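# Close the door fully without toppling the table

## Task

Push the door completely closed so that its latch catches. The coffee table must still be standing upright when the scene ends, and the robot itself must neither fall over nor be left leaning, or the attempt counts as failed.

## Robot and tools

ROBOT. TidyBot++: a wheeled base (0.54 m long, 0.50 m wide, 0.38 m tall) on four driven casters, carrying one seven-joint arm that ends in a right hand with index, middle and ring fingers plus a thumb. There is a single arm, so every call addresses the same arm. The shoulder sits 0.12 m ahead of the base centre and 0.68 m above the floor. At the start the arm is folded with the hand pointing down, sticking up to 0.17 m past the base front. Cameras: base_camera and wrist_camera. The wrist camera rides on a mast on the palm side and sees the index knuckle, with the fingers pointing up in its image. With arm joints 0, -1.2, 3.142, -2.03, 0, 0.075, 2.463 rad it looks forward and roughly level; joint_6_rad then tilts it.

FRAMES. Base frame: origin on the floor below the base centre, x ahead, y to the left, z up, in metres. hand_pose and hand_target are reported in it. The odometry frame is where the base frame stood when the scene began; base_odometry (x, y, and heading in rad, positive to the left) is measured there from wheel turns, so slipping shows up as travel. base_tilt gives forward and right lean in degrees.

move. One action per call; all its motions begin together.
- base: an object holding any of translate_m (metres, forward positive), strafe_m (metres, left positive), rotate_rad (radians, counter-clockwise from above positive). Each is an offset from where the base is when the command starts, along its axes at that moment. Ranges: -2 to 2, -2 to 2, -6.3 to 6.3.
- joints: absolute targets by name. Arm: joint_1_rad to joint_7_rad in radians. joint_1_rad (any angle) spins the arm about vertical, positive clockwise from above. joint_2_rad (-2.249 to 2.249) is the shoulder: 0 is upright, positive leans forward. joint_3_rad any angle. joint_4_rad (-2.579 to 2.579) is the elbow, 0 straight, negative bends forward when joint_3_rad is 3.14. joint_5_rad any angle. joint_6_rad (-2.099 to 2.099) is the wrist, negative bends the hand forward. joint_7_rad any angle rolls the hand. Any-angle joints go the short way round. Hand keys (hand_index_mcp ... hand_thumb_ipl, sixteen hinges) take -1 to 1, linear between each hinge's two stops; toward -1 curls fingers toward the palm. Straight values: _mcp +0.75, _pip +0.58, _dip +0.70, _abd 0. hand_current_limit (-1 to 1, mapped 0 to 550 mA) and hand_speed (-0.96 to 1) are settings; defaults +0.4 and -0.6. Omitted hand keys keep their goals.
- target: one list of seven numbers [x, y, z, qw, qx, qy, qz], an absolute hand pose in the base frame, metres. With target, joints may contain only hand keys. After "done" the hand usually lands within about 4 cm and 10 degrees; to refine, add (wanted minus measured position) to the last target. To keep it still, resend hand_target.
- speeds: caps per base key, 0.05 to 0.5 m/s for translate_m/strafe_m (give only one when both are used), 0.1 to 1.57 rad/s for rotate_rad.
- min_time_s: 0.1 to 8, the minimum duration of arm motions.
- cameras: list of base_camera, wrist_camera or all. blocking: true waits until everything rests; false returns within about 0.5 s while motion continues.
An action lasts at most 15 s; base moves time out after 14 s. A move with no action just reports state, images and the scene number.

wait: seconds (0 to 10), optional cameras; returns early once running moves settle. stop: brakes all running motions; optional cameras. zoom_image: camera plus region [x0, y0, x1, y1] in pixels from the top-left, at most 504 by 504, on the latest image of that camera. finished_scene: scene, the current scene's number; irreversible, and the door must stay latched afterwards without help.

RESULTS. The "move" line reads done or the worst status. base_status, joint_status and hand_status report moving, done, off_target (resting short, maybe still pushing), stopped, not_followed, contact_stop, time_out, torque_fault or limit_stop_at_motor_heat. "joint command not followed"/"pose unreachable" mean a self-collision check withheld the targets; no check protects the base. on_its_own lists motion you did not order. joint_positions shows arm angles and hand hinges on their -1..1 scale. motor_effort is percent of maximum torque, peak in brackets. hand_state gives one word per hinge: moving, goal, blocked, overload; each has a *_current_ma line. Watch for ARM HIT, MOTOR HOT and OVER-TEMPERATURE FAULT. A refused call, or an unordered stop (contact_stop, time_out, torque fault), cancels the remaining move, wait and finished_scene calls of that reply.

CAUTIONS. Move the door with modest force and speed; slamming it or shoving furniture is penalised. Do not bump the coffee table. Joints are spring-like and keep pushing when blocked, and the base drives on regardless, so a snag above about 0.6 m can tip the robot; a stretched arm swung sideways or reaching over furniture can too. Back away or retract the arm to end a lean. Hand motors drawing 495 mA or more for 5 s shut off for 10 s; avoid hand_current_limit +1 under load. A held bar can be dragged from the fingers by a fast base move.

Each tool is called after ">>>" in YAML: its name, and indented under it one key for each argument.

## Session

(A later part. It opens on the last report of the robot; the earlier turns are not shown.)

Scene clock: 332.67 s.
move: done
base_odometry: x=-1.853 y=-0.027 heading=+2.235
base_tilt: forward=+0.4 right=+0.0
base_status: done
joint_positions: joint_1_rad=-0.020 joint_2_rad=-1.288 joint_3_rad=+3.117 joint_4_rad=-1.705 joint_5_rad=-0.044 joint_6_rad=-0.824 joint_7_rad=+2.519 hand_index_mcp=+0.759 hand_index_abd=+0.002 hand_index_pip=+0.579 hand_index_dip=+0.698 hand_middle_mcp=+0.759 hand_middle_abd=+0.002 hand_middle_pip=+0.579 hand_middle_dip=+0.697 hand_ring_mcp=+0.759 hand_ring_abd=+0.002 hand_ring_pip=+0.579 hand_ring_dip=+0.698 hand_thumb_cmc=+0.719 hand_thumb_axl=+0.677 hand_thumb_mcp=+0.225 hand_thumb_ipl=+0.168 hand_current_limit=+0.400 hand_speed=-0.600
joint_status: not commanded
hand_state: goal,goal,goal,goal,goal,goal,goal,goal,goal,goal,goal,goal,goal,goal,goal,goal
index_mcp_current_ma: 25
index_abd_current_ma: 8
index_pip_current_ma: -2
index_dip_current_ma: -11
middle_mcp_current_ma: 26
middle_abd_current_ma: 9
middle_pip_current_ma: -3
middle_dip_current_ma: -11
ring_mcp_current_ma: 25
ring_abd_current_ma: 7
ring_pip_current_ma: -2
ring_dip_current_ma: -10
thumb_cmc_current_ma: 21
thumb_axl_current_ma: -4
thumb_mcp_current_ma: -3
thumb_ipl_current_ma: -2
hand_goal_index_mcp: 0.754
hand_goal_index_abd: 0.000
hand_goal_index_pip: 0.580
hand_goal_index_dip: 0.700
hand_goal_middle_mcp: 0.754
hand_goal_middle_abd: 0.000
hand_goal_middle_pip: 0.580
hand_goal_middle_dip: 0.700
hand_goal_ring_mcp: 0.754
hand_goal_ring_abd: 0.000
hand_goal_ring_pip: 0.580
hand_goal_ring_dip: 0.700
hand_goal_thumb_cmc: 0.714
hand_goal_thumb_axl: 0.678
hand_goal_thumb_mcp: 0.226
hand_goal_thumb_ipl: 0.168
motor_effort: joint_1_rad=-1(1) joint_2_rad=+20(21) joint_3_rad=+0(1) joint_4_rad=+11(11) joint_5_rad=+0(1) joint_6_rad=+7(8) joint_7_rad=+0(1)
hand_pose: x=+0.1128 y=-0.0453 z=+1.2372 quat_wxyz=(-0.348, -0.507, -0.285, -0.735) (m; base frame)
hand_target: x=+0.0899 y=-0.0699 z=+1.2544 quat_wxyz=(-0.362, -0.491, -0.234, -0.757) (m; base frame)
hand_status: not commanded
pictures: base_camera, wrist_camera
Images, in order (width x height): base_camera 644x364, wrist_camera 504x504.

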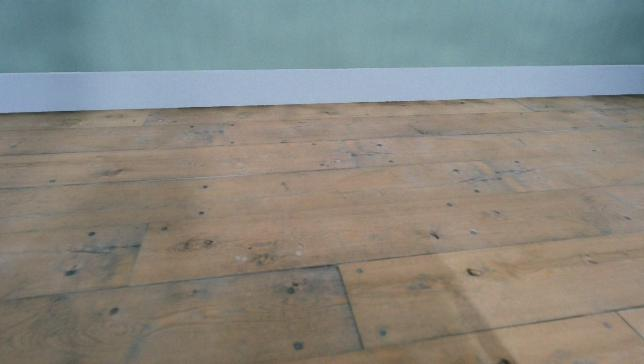

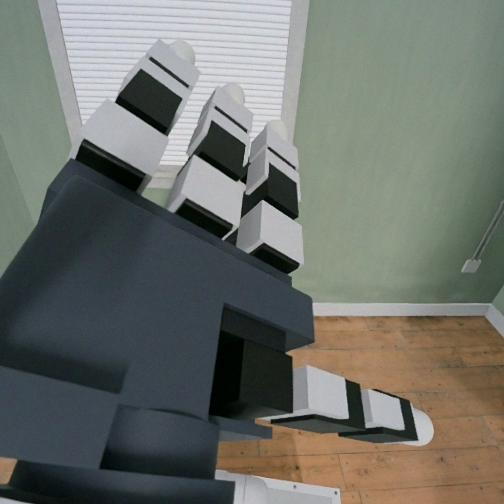

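>>> move:
  base: {"translate_m":0.24,"rotate_rad":-0.09}

>>> move:
  base: {"strafe_m":-0.75}
  speeds: {"strafe_m":0.3}
  cameras: ["all"]

Scene clock: 341.27 s.
move: done
base_odometry: x=-2.001 y=+0.162 heading=+2.144
base_tilt: forward=+0.4 right=+0.0
base_status: done
joint_positions: joint_1_rad=-0.018 joint_2_rad=-1.288 joint_3_rad=+3.117 joint_4_rad=-1.703 joint_5_rad=-0.044 joint_6_rad=-0.823 joint_7_rad=+2.519 hand_index_mcp=+0.759 hand_index_abd=+0.002 hand_index_pip=+0.580 hand_index_dip=+0.698 hand_middle_mcp=+0.760 hand_middle_abd=+0.002 hand_middle_pip=+0.579 hand_middle_dip=+0.697 hand_ring_mcp=+0.759 hand_ring_abd=+0.002 hand_ring_pip=+0.580 hand_ring_dip=+0.698 hand_thumb_cmc=+0.719 hand_thumb_axl=+0.677 hand_thumb_mcp=+0.226 hand_thumb_ipl=+0.168 hand_current_limit=+0.400 hand_speed=-0.600
joint_status: not commanded
hand_state: goal,goal,goal,goal,goal,goal,goal,goal,goal,goal,goal,goal,goal,goal,goal,goal
index_mcp_current_ma: 26
index_abd_current_ma: 8
index_pip_current_ma: -2
index_dip_current_ma: -11
middle_mcp_current_ma: 27
middle_abd_current_ma: 9
middle_pip_current_ma: -3
middle_dip_current_ma: -11
ring_mcp_current_ma: 26
ring_abd_current_ma: 7
ring_pip_current_ma: -2
ring_dip_current_ma: -10
thumb_cmc_current_ma: 21
thumb_axl_current_ma: -4
thumb_mcp_current_ma: -1
thumb_ipl_current_ma: -2
hand_goal_index_mcp: 0.754
hand_goal_index_abd: 0.000
hand_goal_index_pip: 0.580
hand_goal_index_dip: 0.700
hand_goal_middle_mcp: 0.754
hand_goal_middle_abd: 0.000
hand_goal_middle_pip: 0.580
hand_goal_middle_dip: 0.700
hand_goal_ring_mcp: 0.754
hand_goal_ring_abd: 0.000
hand_goal_ring_pip: 0.580
hand_goal_ring_dip: 0.700
hand_goal_thumb_cmc: 0.714
hand_goal_thumb_axl: 0.678
hand_goal_thumb_mcp: 0.226
hand_goal_thumb_ipl: 0.168
motor_effort: joint_1_rad=+0(1) joint_2_rad=+20(24) joint_3_rad=+1(1) joint_4_rad=+10(13) joint_5_rad=-1(1) joint_6_rad=+7(8) joint_7_rad=+0(0)
hand_pose: x=+0.1121 y=-0.0456 z=+1.2378 quat_wxyz=(-0.349, -0.506, -0.284, -0.735) (m; base frame)
hand_target: x=+0.0899 y=-0.0699 z=+1.2544 quat_wxyz=(-0.362, -0.491, -0.234, -0.757) (m; base frame)
hand_status: not commanded
pictures: none

Scene clock: 347.20 s.
move: time_out
base_odometry: x=-1.373 y=+0.568 heading=+2.142
base_tilt: forward=+0.4 right=-0.1
base_status: strafe_m time_out (by the wheels' count: -0.748 of -0.750)
joint_positions: joint_1_rad=+0.207 joint_2_rad=-1.288 joint_3_rad=+3.128 joint_4_rad=-1.703 joint_5_rad=-0.038 joint_6_rad=-0.822 joint_7_rad=+2.518 hand_index_mcp=+0.760 hand_index_abd=+0.002 hand_index_pip=+0.580 hand_index_dip=+0.698 hand_middle_mcp=+0.761 hand_middle_abd=+0.003 hand_middle_pip=+0.580 hand_middle_dip=+0.698 hand_ring_mcp=+0.761 hand_ring_abd=+0.002 hand_ring_pip=+0.580 hand_ring_dip=+0.698 hand_thumb_cmc=+0.719 hand_thumb_axl=+0.677 hand_thumb_mcp=+0.226 hand_thumb_ipl=+0.168 hand_current_limit=+0.400 hand_speed=-0.600
joint_status: not commanded
hand_state: goal,goal,goal,goal,goal,goal,goal,goal,goal,goal,goal,goal,goal,goal,goal,goal
index_mcp_current_ma: 31
index_abd_current_ma: 9
index_pip_current_ma: 0
index_dip_current_ma: -10
middle_mcp_current_ma: 33
middle_abd_current_ma: 10
middle_pip_current_ma: 0
middle_dip_current_ma: -11
ring_mcp_current_ma: 33
ring_abd_current_ma: 8
ring_pip_current_ma: 0
ring_dip_current_ma: -9
thumb_cmc_current_ma: 24
thumb_axl_current_ma: -4
thumb_mcp_current_ma: 0
thumb_ipl_current_ma: -2
hand_goal_index_mcp: 0.754
hand_goal_index_abd: 0.000
hand_goal_index_pip: 0.580
hand_goal_index_dip: 0.700
hand_goal_middle_mcp: 0.754
hand_goal_middle_abd: 0.000
hand_goal_middle_pip: 0.580
hand_goal_middle_dip: 0.700
hand_goal_ring_mcp: 0.754
hand_goal_ring_abd: 0.000
hand_goal_ring_pip: 0.580
hand_goal_ring_dip: 0.700
hand_goal_thumb_cmc: 0.714
hand_goal_thumb_axl: 0.678
hand_goal_thumb_mcp: 0.226
hand_goal_thumb_ipl: 0.168
motor_effort: joint_1_rad=-35(43) joint_2_rad=+19(22) joint_3_rad=+0(8) joint_4_rad=+11(12) joint_5_rad=+0(2) joint_6_rad=+7(8) joint_7_rad=+0(1)
hand_pose: x=+0.1002 y=-0.0498 z=+1.2378 quat_wxyz=(-0.430, -0.537, -0.219, -0.692) (m; base frame)
hand_target: x=+0.0899 y=-0.0699 z=+1.2544 quat_wxyz=(-0.362, -0.491, -0.234, -0.757) (m; base frame)
hand_status: not commanded
pictures: base_camera, wrist_camera
Images, in order (width x height): base_camera 644x364, wrist_camera 504x504.

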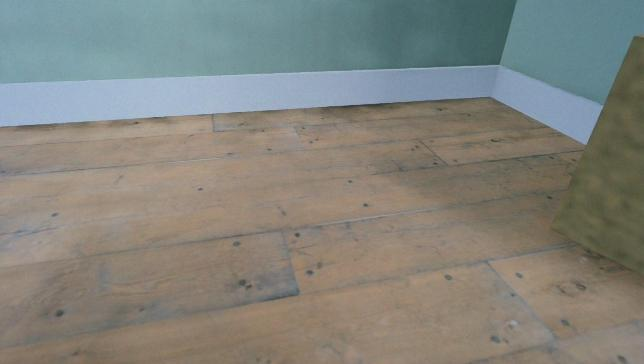

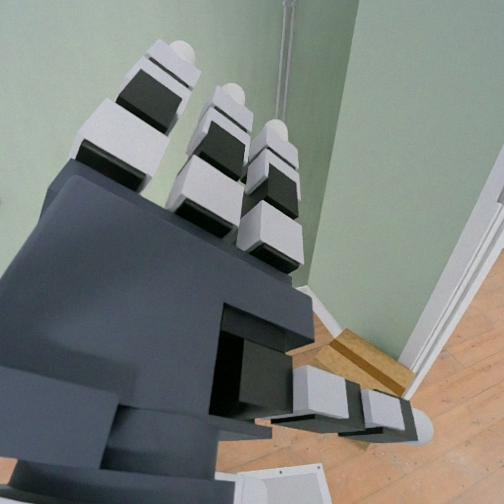

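>>> move:
  base: {"translate_m":0.1,"strafe_m":0.12}

>>> move:
  base: {"rotate_rad":-0.27}
  joints: {"joint_1_rad":0,"joint_2_rad":-0.357,"joint_3_rad":3.142,"joint_4_rad":-2.53,"joint_5_rad":0,"joint_6_rad":-0.917,"joint_7_rad":3.14}
  cameras: ["all"]

Scene clock: 353.73 s.
move: done
base_odometry: x=-1.528 y=+0.588 heading=+2.142
base_tilt: forward=+0.4 right=-0.1
base_status: done
joint_positions: joint_1_rad=+0.002 joint_2_rad=-1.288 joint_3_rad=+3.129 joint_4_rad=-1.703 joint_5_rad=-0.038 joint_6_rad=-0.822 joint_7_rad=+2.518 hand_index_mcp=+0.760 hand_index_abd=+0.002 hand_index_pip=+0.580 hand_index_dip=+0.698 hand_middle_mcp=+0.761 hand_middle_abd=+0.003 hand_middle_pip=+0.580 hand_middle_dip=+0.698 hand_ring_mcp=+0.761 hand_ring_abd=+0.002 hand_ring_pip=+0.580 hand_ring_dip=+0.698 hand_thumb_cmc=+0.719 hand_thumb_axl=+0.677 hand_thumb_mcp=+0.226 hand_thumb_ipl=+0.168 hand_current_limit=+0.400 hand_speed=-0.600
joint_status: not commanded
hand_state: goal,goal,goal,goal,goal,goal,goal,goal,goal,goal,goal,goal,goal,goal,goal,goal
index_mcp_current_ma: 31
index_abd_current_ma: 9
index_pip_current_ma: 0
index_dip_current_ma: -10
middle_mcp_current_ma: 33
middle_abd_current_ma: 10
middle_pip_current_ma: 0
middle_dip_current_ma: -11
ring_mcp_current_ma: 33
ring_abd_current_ma: 8
ring_pip_current_ma: 0
ring_dip_current_ma: -9
thumb_cmc_current_ma: 24
thumb_axl_current_ma: -4
thumb_mcp_current_ma: 0
thumb_ipl_current_ma: -2
hand_goal_index_mcp: 0.754
hand_goal_index_abd: 0.000
hand_goal_index_pip: 0.580
hand_goal_index_dip: 0.700
hand_goal_middle_mcp: 0.754
hand_goal_middle_abd: 0.000
hand_goal_middle_pip: 0.580
hand_goal_middle_dip: 0.700
hand_goal_ring_mcp: 0.754
hand_goal_ring_abd: 0.000
hand_goal_ring_pip: 0.580
hand_goal_ring_dip: 0.700
hand_goal_thumb_cmc: 0.714
hand_goal_thumb_axl: 0.678
hand_goal_thumb_mcp: 0.226
hand_goal_thumb_ipl: 0.168
motor_effort: joint_1_rad=-1(35) joint_2_rad=+20(22) joint_3_rad=+0(1) joint_4_rad=+10(12) joint_5_rad=-1(1) joint_6_rad=+7(8) joint_7_rad=+0(0)
hand_pose: x=+0.1104 y=-0.0529 z=+1.2378 quat_wxyz=(-0.357, -0.512, -0.273, -0.732) (m; base frame)
hand_target: x=+0.0899 y=-0.0699 z=+1.2544 quat_wxyz=(-0.362, -0.491, -0.234, -0.757) (m; base frame)
hand_status: not commanded
pictures: none

Scene clock: 355.97 s.
move: done
base_odometry: x=-1.528 y=+0.587 heading=+1.872
base_tilt: forward=+0.4 right=+0.0
base_status: done
joint_positions: joint_1_rad=+0.002 joint_2_rad=-0.367 joint_3_rad=+3.129 joint_4_rad=-2.510 joint_5_rad=-0.038 joint_6_rad=-0.846 joint_7_rad=+3.081 hand_index_mcp=+0.756 hand_index_abd=+0.002 hand_index_pip=+0.580 hand_index_dip=+0.698 hand_middle_mcp=+0.756 hand_middle_abd=+0.003 hand_middle_pip=+0.580 hand_middle_dip=+0.698 hand_ring_mcp=+0.756 hand_ring_abd=+0.002 hand_ring_pip=+0.580 hand_ring_dip=+0.698 hand_thumb_cmc=+0.719 hand_thumb_axl=+0.677 hand_thumb_mcp=+0.224 hand_thumb_ipl=+0.168 hand_current_limit=+0.400 hand_speed=-0.600
joint_status: all done
hand_state: goal,goal,goal,goal,goal,goal,goal,goal,goal,goal,goal,goal,goal,goal,goal,goal
index_mcp_current_ma: 11
index_abd_current_ma: 9
index_pip_current_ma: 0
index_dip_current_ma: -10
middle_mcp_current_ma: 11
middle_abd_current_ma: 10
middle_pip_current_ma: 0
middle_dip_current_ma: -11
ring_mcp_current_ma: 11
ring_abd_current_ma: 8
ring_pip_current_ma: 0
ring_dip_current_ma: -9
thumb_cmc_current_ma: 21
thumb_axl_current_ma: -4
thumb_mcp_current_ma: -13
thumb_ipl_current_ma: -2
hand_goal_index_mcp: 0.754
hand_goal_index_abd: 0.000
hand_goal_index_pip: 0.580
hand_goal_index_dip: 0.700
hand_goal_middle_mcp: 0.754
hand_goal_middle_abd: 0.000
hand_goal_middle_pip: 0.580
hand_goal_middle_dip: 0.700
hand_goal_ring_mcp: 0.754
hand_goal_ring_abd: 0.000
hand_goal_ring_pip: 0.580
hand_goal_ring_dip: 0.700
hand_goal_thumb_cmc: 0.714
hand_goal_thumb_axl: 0.678
hand_goal_thumb_mcp: 0.226
hand_goal_thumb_ipl: 0.168
motor_effort: joint_1_rad=+0(2) joint_2_rad=-1(23) joint_3_rad=+0(1) joint_4_rad=+13(18) joint_5_rad=+0(2) joint_6_rad=+0(8) joint_7_rad=+0(1)
hand_pose: x=+0.3603 y=-0.0178 z=+0.6184 quat_wxyz=(-0.043, -0.730, -0.679, -0.065) (m; base frame)
hand_target: x=+0.3314 y=-0.0215 z=+0.6013 quat_wxyz=(-0.018, -0.708, -0.706, -0.018) (m; base frame)
hand_status: not commanded
pictures: base_camera, wrist_camera
Images, in order (width x height): base_camera 644x364, wrist_camera 504x504.

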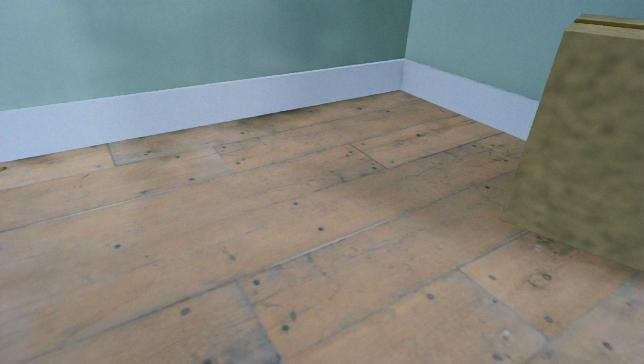

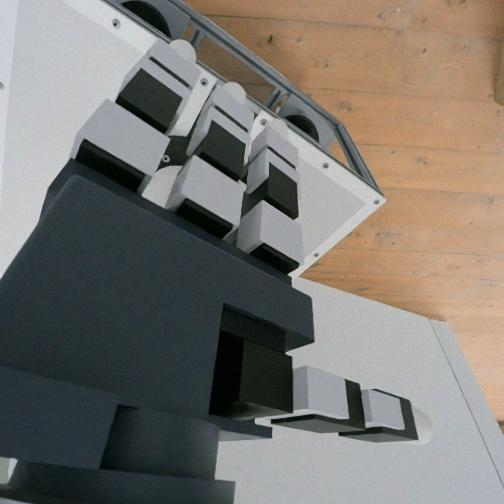

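>>> move:
  base: {"translate_m":0.12,"strafe_m":0.2,"rotate_rad":-0.9}
  cameras: ["all"]

Scene clock: 367.43 s.
move: done
base_odometry: x=-1.755 y=+0.643 heading=+0.972
base_tilt: forward=+0.4 right=+0.0
base_status: done
joint_positions: joint_1_rad=+0.002 joint_2_rad=-0.367 joint_3_rad=+3.129 joint_4_rad=-2.511 joint_5_rad=-0.038 joint_6_rad=-0.850 joint_7_rad=+3.084 hand_index_mcp=+0.756 hand_index_abd=+0.002 hand_index_pip=+0.580 hand_index_dip=+0.698 hand_middle_mcp=+0.756 hand_middle_abd=+0.003 hand_middle_pip=+0.580 hand_middle_dip=+0.698 hand_ring_mcp=+0.756 hand_ring_abd=+0.002 hand_ring_pip=+0.580 hand_ring_dip=+0.698 hand_thumb_cmc=+0.718 hand_thumb_axl=+0.677 hand_thumb_mcp=+0.224 hand_thumb_ipl=+0.168 hand_current_limit=+0.400 hand_speed=-0.600
joint_status: not commanded
hand_state: goal,goal,goal,goal,goal,goal,goal,goal,goal,goal,goal,goal,goal,goal,goal,goal
index_mcp_current_ma: 9
index_abd_current_ma: 9
index_pip_current_ma: 0
index_dip_current_ma: -10
middle_mcp_current_ma: 9
middle_abd_current_ma: 10
middle_pip_current_ma: 0
middle_dip_current_ma: -11
ring_mcp_current_ma: 9
ring_abd_current_ma: 8
ring_pip_current_ma: 0
ring_dip_current_ma: -9
thumb_cmc_current_ma: 17
thumb_axl_current_ma: -4
thumb_mcp_current_ma: -13
thumb_ipl_current_ma: -2
hand_goal_index_mcp: 0.754
hand_goal_index_abd: 0.000
hand_goal_index_pip: 0.580
hand_goal_index_dip: 0.700
hand_goal_middle_mcp: 0.754
hand_goal_middle_abd: 0.000
hand_goal_middle_pip: 0.580
hand_goal_middle_dip: 0.700
hand_goal_ring_mcp: 0.754
hand_goal_ring_abd: 0.000
hand_goal_ring_pip: 0.580
hand_goal_ring_dip: 0.700
hand_goal_thumb_cmc: 0.714
hand_goal_thumb_axl: 0.678
hand_goal_thumb_mcp: 0.226
hand_goal_thumb_ipl: 0.168
motor_effort: joint_1_rad=-1(1) joint_2_rad=-1(1) joint_3_rad=+0(1) joint_4_rad=+13(14) joint_5_rad=-1(1) joint_6_rad=+0(1) joint_7_rad=+0(0)
hand_pose: x=+0.3586 y=-0.0175 z=+0.6174 quat_wxyz=(-0.041, -0.729, -0.680, -0.062) (m; base frame)
hand_target: x=+0.3314 y=-0.0215 z=+0.6013 quat_wxyz=(-0.018, -0.708, -0.706, -0.018) (m; base frame)
hand_status: not commanded
pictures: base_camera, wrist_camera
Images, in order (width x height): base_camera 644x364, wrist_camera 504x504.

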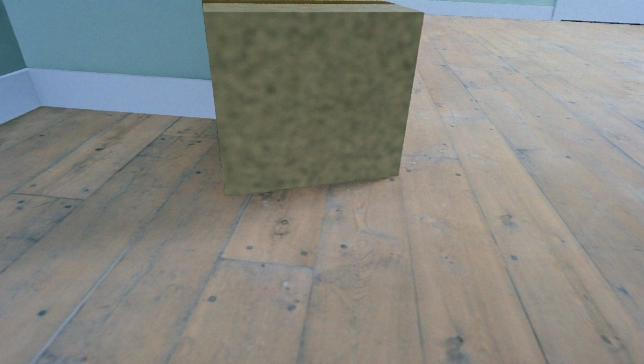

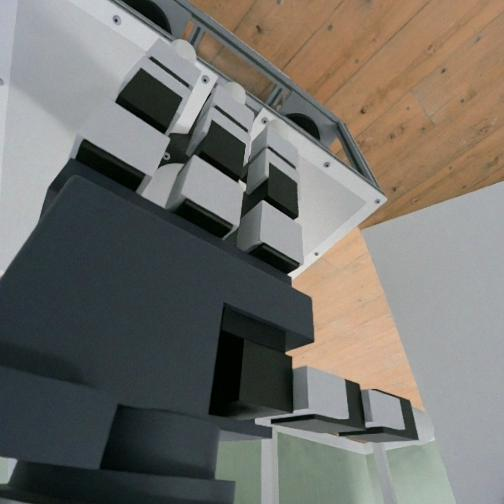

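>>> move:
  base: {"rotate_rad":-0.6}
  cameras: ["base_camera"]

Scene clock: 381.43 s.
move: done
base_odometry: x=-1.755 y=+0.643 heading=+0.372
base_tilt: forward=+0.4 right=+0.0
base_status: done
joint_positions: joint_1_rad=+0.002 joint_2_rad=-0.367 joint_3_rad=+3.129 joint_4_rad=-2.511 joint_5_rad=-0.037 joint_6_rad=-0.850 joint_7_rad=+3.085 hand_index_mcp=+0.756 hand_index_abd=+0.002 hand_index_pip=+0.580 hand_index_dip=+0.698 hand_middle_mcp=+0.756 hand_middle_abd=+0.003 hand_middle_pip=+0.580 hand_middle_dip=+0.698 hand_ring_mcp=+0.756 hand_ring_abd=+0.002 hand_ring_pip=+0.580 hand_ring_dip=+0.698 hand_thumb_cmc=+0.718 hand_thumb_axl=+0.677 hand_thumb_mcp=+0.224 hand_thumb_ipl=+0.168 hand_current_limit=+0.400 hand_speed=-0.600
joint_status: not commanded
hand_state: goal,goal,goal,goal,goal,goal,goal,goal,goal,goal,goal,goal,goal,goal,goal,goal
index_mcp_current_ma: 9
index_abd_current_ma: 9
index_pip_current_ma: 0
index_dip_current_ma: -10
middle_mcp_current_ma: 9
middle_abd_current_ma: 10
middle_pip_current_ma: 0
middle_dip_current_ma: -11
ring_mcp_current_ma: 9
ring_abd_current_ma: 8
ring_pip_current_ma: 0
ring_dip_current_ma: -9
thumb_cmc_current_ma: 17
thumb_axl_current_ma: -4
thumb_mcp_current_ma: -14
thumb_ipl_current_ma: -2
hand_goal_index_mcp: 0.754
hand_goal_index_abd: 0.000
hand_goal_index_pip: 0.580
hand_goal_index_dip: 0.700
hand_goal_middle_mcp: 0.754
hand_goal_middle_abd: 0.000
hand_goal_middle_pip: 0.580
hand_goal_middle_dip: 0.700
hand_goal_ring_mcp: 0.754
hand_goal_ring_abd: 0.000
hand_goal_ring_pip: 0.580
hand_goal_ring_dip: 0.700
hand_goal_thumb_cmc: 0.714
hand_goal_thumb_axl: 0.678
hand_goal_thumb_mcp: 0.226
hand_goal_thumb_ipl: 0.168
motor_effort: joint_1_rad=-1(1) joint_2_rad=-1(1) joint_3_rad=+0(1) joint_4_rad=+12(13) joint_5_rad=-1(1) joint_6_rad=+0(1) joint_7_rad=+0(1)
hand_pose: x=+0.3586 y=-0.0176 z=+0.6174 quat_wxyz=(-0.041, -0.729, -0.680, -0.062) (m; base frame)
hand_target: x=+0.3314 y=-0.0215 z=+0.6013 quat_wxyz=(-0.018, -0.708, -0.706, -0.018) (m; base frame)
hand_status: not commanded
pictures: base_camera
Images, in order (width x height): base_camera 644x364.

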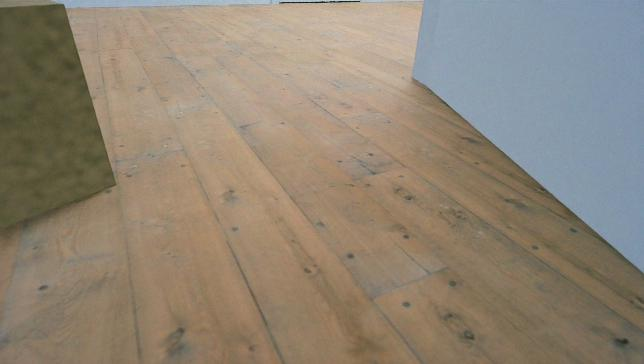

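>>> move:
  base: {"rotate_rad":0.427}

>>> move:
  base: {"translate_m":0.15,"strafe_m":-0.4}
  speeds: {"strafe_m":0.25}
  cameras: ["base_camera"]

Scene clock: 395.37 s.
move: done
base_odometry: x=-1.755 y=+0.643 heading=+0.799
base_tilt: forward=+0.4 right=+0.0
base_status: done
joint_positions: joint_1_rad=+0.002 joint_2_rad=-0.367 joint_3_rad=+3.129 joint_4_rad=-2.511 joint_5_rad=-0.037 joint_6_rad=-0.850 joint_7_rad=+3.085 hand_index_mcp=+0.756 hand_index_abd=+0.002 hand_index_pip=+0.580 hand_index_dip=+0.698 hand_middle_mcp=+0.756 hand_middle_abd=+0.003 hand_middle_pip=+0.580 hand_middle_dip=+0.698 hand_ring_mcp=+0.756 hand_ring_abd=+0.002 hand_ring_pip=+0.580 hand_ring_dip=+0.698 hand_thumb_cmc=+0.718 hand_thumb_axl=+0.677 hand_thumb_mcp=+0.224 hand_thumb_ipl=+0.168 hand_current_limit=+0.400 hand_speed=-0.600
joint_status: not commanded
hand_state: goal,goal,goal,goal,goal,goal,goal,goal,goal,goal,goal,goal,goal,goal,goal,goal
index_mcp_current_ma: 9
index_abd_current_ma: 9
index_pip_current_ma: 0
index_dip_current_ma: -10
middle_mcp_current_ma: 9
middle_abd_current_ma: 10
middle_pip_current_ma: 0
middle_dip_current_ma: -11
ring_mcp_current_ma: 9
ring_abd_current_ma: 8
ring_pip_current_ma: 0
ring_dip_current_ma: -9
thumb_cmc_current_ma: 17
thumb_axl_current_ma: -4
thumb_mcp_current_ma: -14
thumb_ipl_current_ma: -2
hand_goal_index_mcp: 0.754
hand_goal_index_abd: 0.000
hand_goal_index_pip: 0.580
hand_goal_index_dip: 0.700
hand_goal_middle_mcp: 0.754
hand_goal_middle_abd: 0.000
hand_goal_middle_pip: 0.580
hand_goal_middle_dip: 0.700
hand_goal_ring_mcp: 0.754
hand_goal_ring_abd: 0.000
hand_goal_ring_pip: 0.580
hand_goal_ring_dip: 0.700
hand_goal_thumb_cmc: 0.714
hand_goal_thumb_axl: 0.678
hand_goal_thumb_mcp: 0.226
hand_goal_thumb_ipl: 0.168
motor_effort: joint_1_rad=+0(1) joint_2_rad=-1(2) joint_3_rad=+0(1) joint_4_rad=+12(13) joint_5_rad=-1(1) joint_6_rad=+1(1) joint_7_rad=+0(0)
hand_pose: x=+0.3586 y=-0.0176 z=+0.6174 quat_wxyz=(-0.041, -0.729, -0.680, -0.062) (m; base frame)
hand_target: x=+0.3314 y=-0.0215 z=+0.6013 quat_wxyz=(-0.018, -0.708, -0.706, -0.018) (m; base frame)
hand_status: not commanded
pictures: none

Scene clock: 397.93 s.
move: done
base_odometry: x=-1.364 y=+0.471 heading=+0.799
base_tilt: forward=+0.4 right=+0.0
base_status: done
joint_positions: joint_1_rad=+0.002 joint_2_rad=-0.366 joint_3_rad=+3.129 joint_4_rad=-2.511 joint_5_rad=-0.037 joint_6_rad=-0.851 joint_7_rad=+3.085 hand_index_mcp=+0.756 hand_index_abd=+0.002 hand_index_pip=+0.580 hand_index_dip=+0.698 hand_middle_mcp=+0.756 hand_middle_abd=+0.002 hand_middle_pip=+0.580 hand_middle_dip=+0.698 hand_ring_mcp=+0.756 hand_ring_abd=+0.002 hand_ring_pip=+0.580 hand_ring_dip=+0.698 hand_thumb_cmc=+0.717 hand_thumb_axl=+0.677 hand_thumb_mcp=+0.224 hand_thumb_ipl=+0.168 hand_current_limit=+0.400 hand_speed=-0.600
joint_status: not commanded
hand_state: goal,goal,goal,goal,goal,goal,goal,goal,goal,goal,goal,goal,goal,goal,goal,goal
index_mcp_current_ma: 7
index_abd_current_ma: 8
index_pip_current_ma: 0
index_dip_current_ma: -10
middle_mcp_current_ma: 8
middle_abd_current_ma: 9
middle_pip_current_ma: 0
middle_dip_current_ma: -11
ring_mcp_current_ma: 8
ring_abd_current_ma: 8
ring_pip_current_ma: 0
ring_dip_current_ma: -9
thumb_cmc_current_ma: 15
thumb_axl_current_ma: -4
thumb_mcp_current_ma: -14
thumb_ipl_current_ma: -2
hand_goal_index_mcp: 0.754
hand_goal_index_abd: 0.000
hand_goal_index_pip: 0.580
hand_goal_index_dip: 0.700
hand_goal_middle_mcp: 0.754
hand_goal_middle_abd: 0.000
hand_goal_middle_pip: 0.580
hand_goal_middle_dip: 0.700
hand_goal_ring_mcp: 0.754
hand_goal_ring_abd: 0.000
hand_goal_ring_pip: 0.580
hand_goal_ring_dip: 0.700
hand_goal_thumb_cmc: 0.714
hand_goal_thumb_axl: 0.678
hand_goal_thumb_mcp: 0.226
hand_goal_thumb_ipl: 0.168
motor_effort: joint_1_rad=-1(1) joint_2_rad=-1(2) joint_3_rad=-1(2) joint_4_rad=+13(13) joint_5_rad=-1(1) joint_6_rad=+0(1) joint_7_rad=+0(0)
hand_pose: x=+0.3583 y=-0.0178 z=+0.6169 quat_wxyz=(-0.040, -0.729, -0.680, -0.061) (m; base frame)
hand_target: x=+0.3314 y=-0.0215 z=+0.6013 quat_wxyz=(-0.018, -0.708, -0.706, -0.018) (m; base frame)
hand_status: not commanded
pictures: base_camera
Images, in order (width x height): base_camera 644x364.

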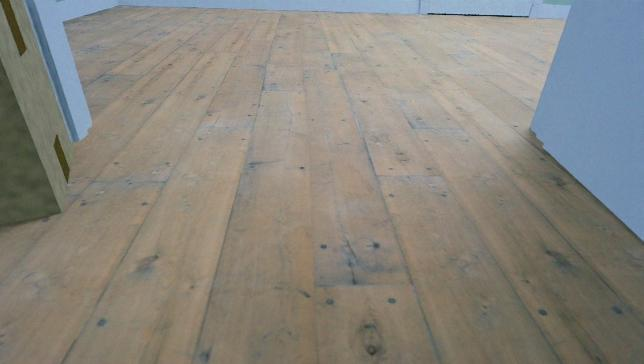

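>>> move:
  cameras: ["all"]

Scene clock: 417.63 s.
base_odometry: x=-1.364 y=+0.471 heading=+0.799
base_tilt: forward=+0.4 right=+0.0
base_status: done
joint_positions: joint_1_rad=+0.002 joint_2_rad=-0.366 joint_3_rad=+3.129 joint_4_rad=-2.511 joint_5_rad=-0.037 joint_6_rad=-0.851 joint_7_rad=+3.085 hand_index_mcp=+0.756 hand_index_abd=+0.002 hand_index_pip=+0.580 hand_index_dip=+0.698 hand_middle_mcp=+0.756 hand_middle_abd=+0.002 hand_middle_pip=+0.580 hand_middle_dip=+0.698 hand_ring_mcp=+0.756 hand_ring_abd=+0.002 hand_ring_pip=+0.580 hand_ring_dip=+0.698 hand_thumb_cmc=+0.717 hand_thumb_axl=+0.677 hand_thumb_mcp=+0.224 hand_thumb_ipl=+0.168 hand_current_limit=+0.400 hand_speed=-0.600
joint_status: not commanded
hand_state: goal,goal,goal,goal,goal,goal,goal,goal,goal,goal,goal,goal,goal,goal,goal,goal
index_mcp_current_ma: 7
index_abd_current_ma: 8
index_pip_current_ma: 0
index_dip_current_ma: -10
middle_mcp_current_ma: 8
middle_abd_current_ma: 9
middle_pip_current_ma: 0
middle_dip_current_ma: -11
ring_mcp_current_ma: 8
ring_abd_current_ma: 8
ring_pip_current_ma: 0
ring_dip_current_ma: -9
thumb_cmc_current_ma: 15
thumb_axl_current_ma: -4
thumb_mcp_current_ma: -14
thumb_ipl_current_ma: -2
hand_goal_index_mcp: 0.754
hand_goal_index_abd: 0.000
hand_goal_index_pip: 0.580
hand_goal_index_dip: 0.700
hand_goal_middle_mcp: 0.754
hand_goal_middle_abd: 0.000
hand_goal_middle_pip: 0.580
hand_goal_middle_dip: 0.700
hand_goal_ring_mcp: 0.754
hand_goal_ring_abd: 0.000
hand_goal_ring_pip: 0.580
hand_goal_ring_dip: 0.700
hand_goal_thumb_cmc: 0.714
hand_goal_thumb_axl: 0.678
hand_goal_thumb_mcp: 0.226
hand_goal_thumb_ipl: 0.168
motor_effort: joint_1_rad=+0(1) joint_2_rad=-1(2) joint_3_rad=-1(2) joint_4_rad=+13(13) joint_5_rad=-1(1) joint_6_rad=+0(1) joint_7_rad=+0(0)
hand_pose: x=+0.3583 y=-0.0178 z=+0.6169 quat_wxyz=(-0.040, -0.729, -0.680, -0.061) (m; base frame)
hand_target: x=+0.3314 y=-0.0215 z=+0.6013 quat_wxyz=(-0.018, -0.708, -0.706, -0.018) (m; base frame)
hand_status: not commanded
pictures: base_camera, wrist_camera
Images, in order (width x height): base_camera 644x364, wrist_camera 504x504.

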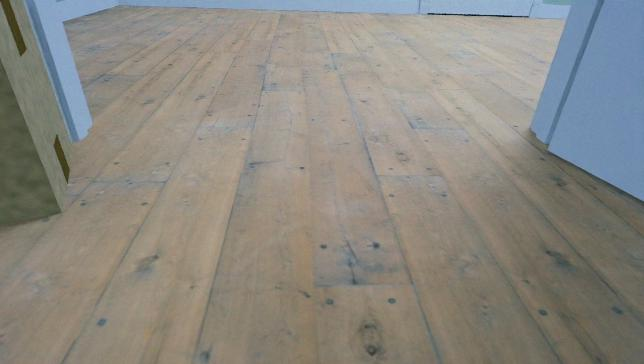

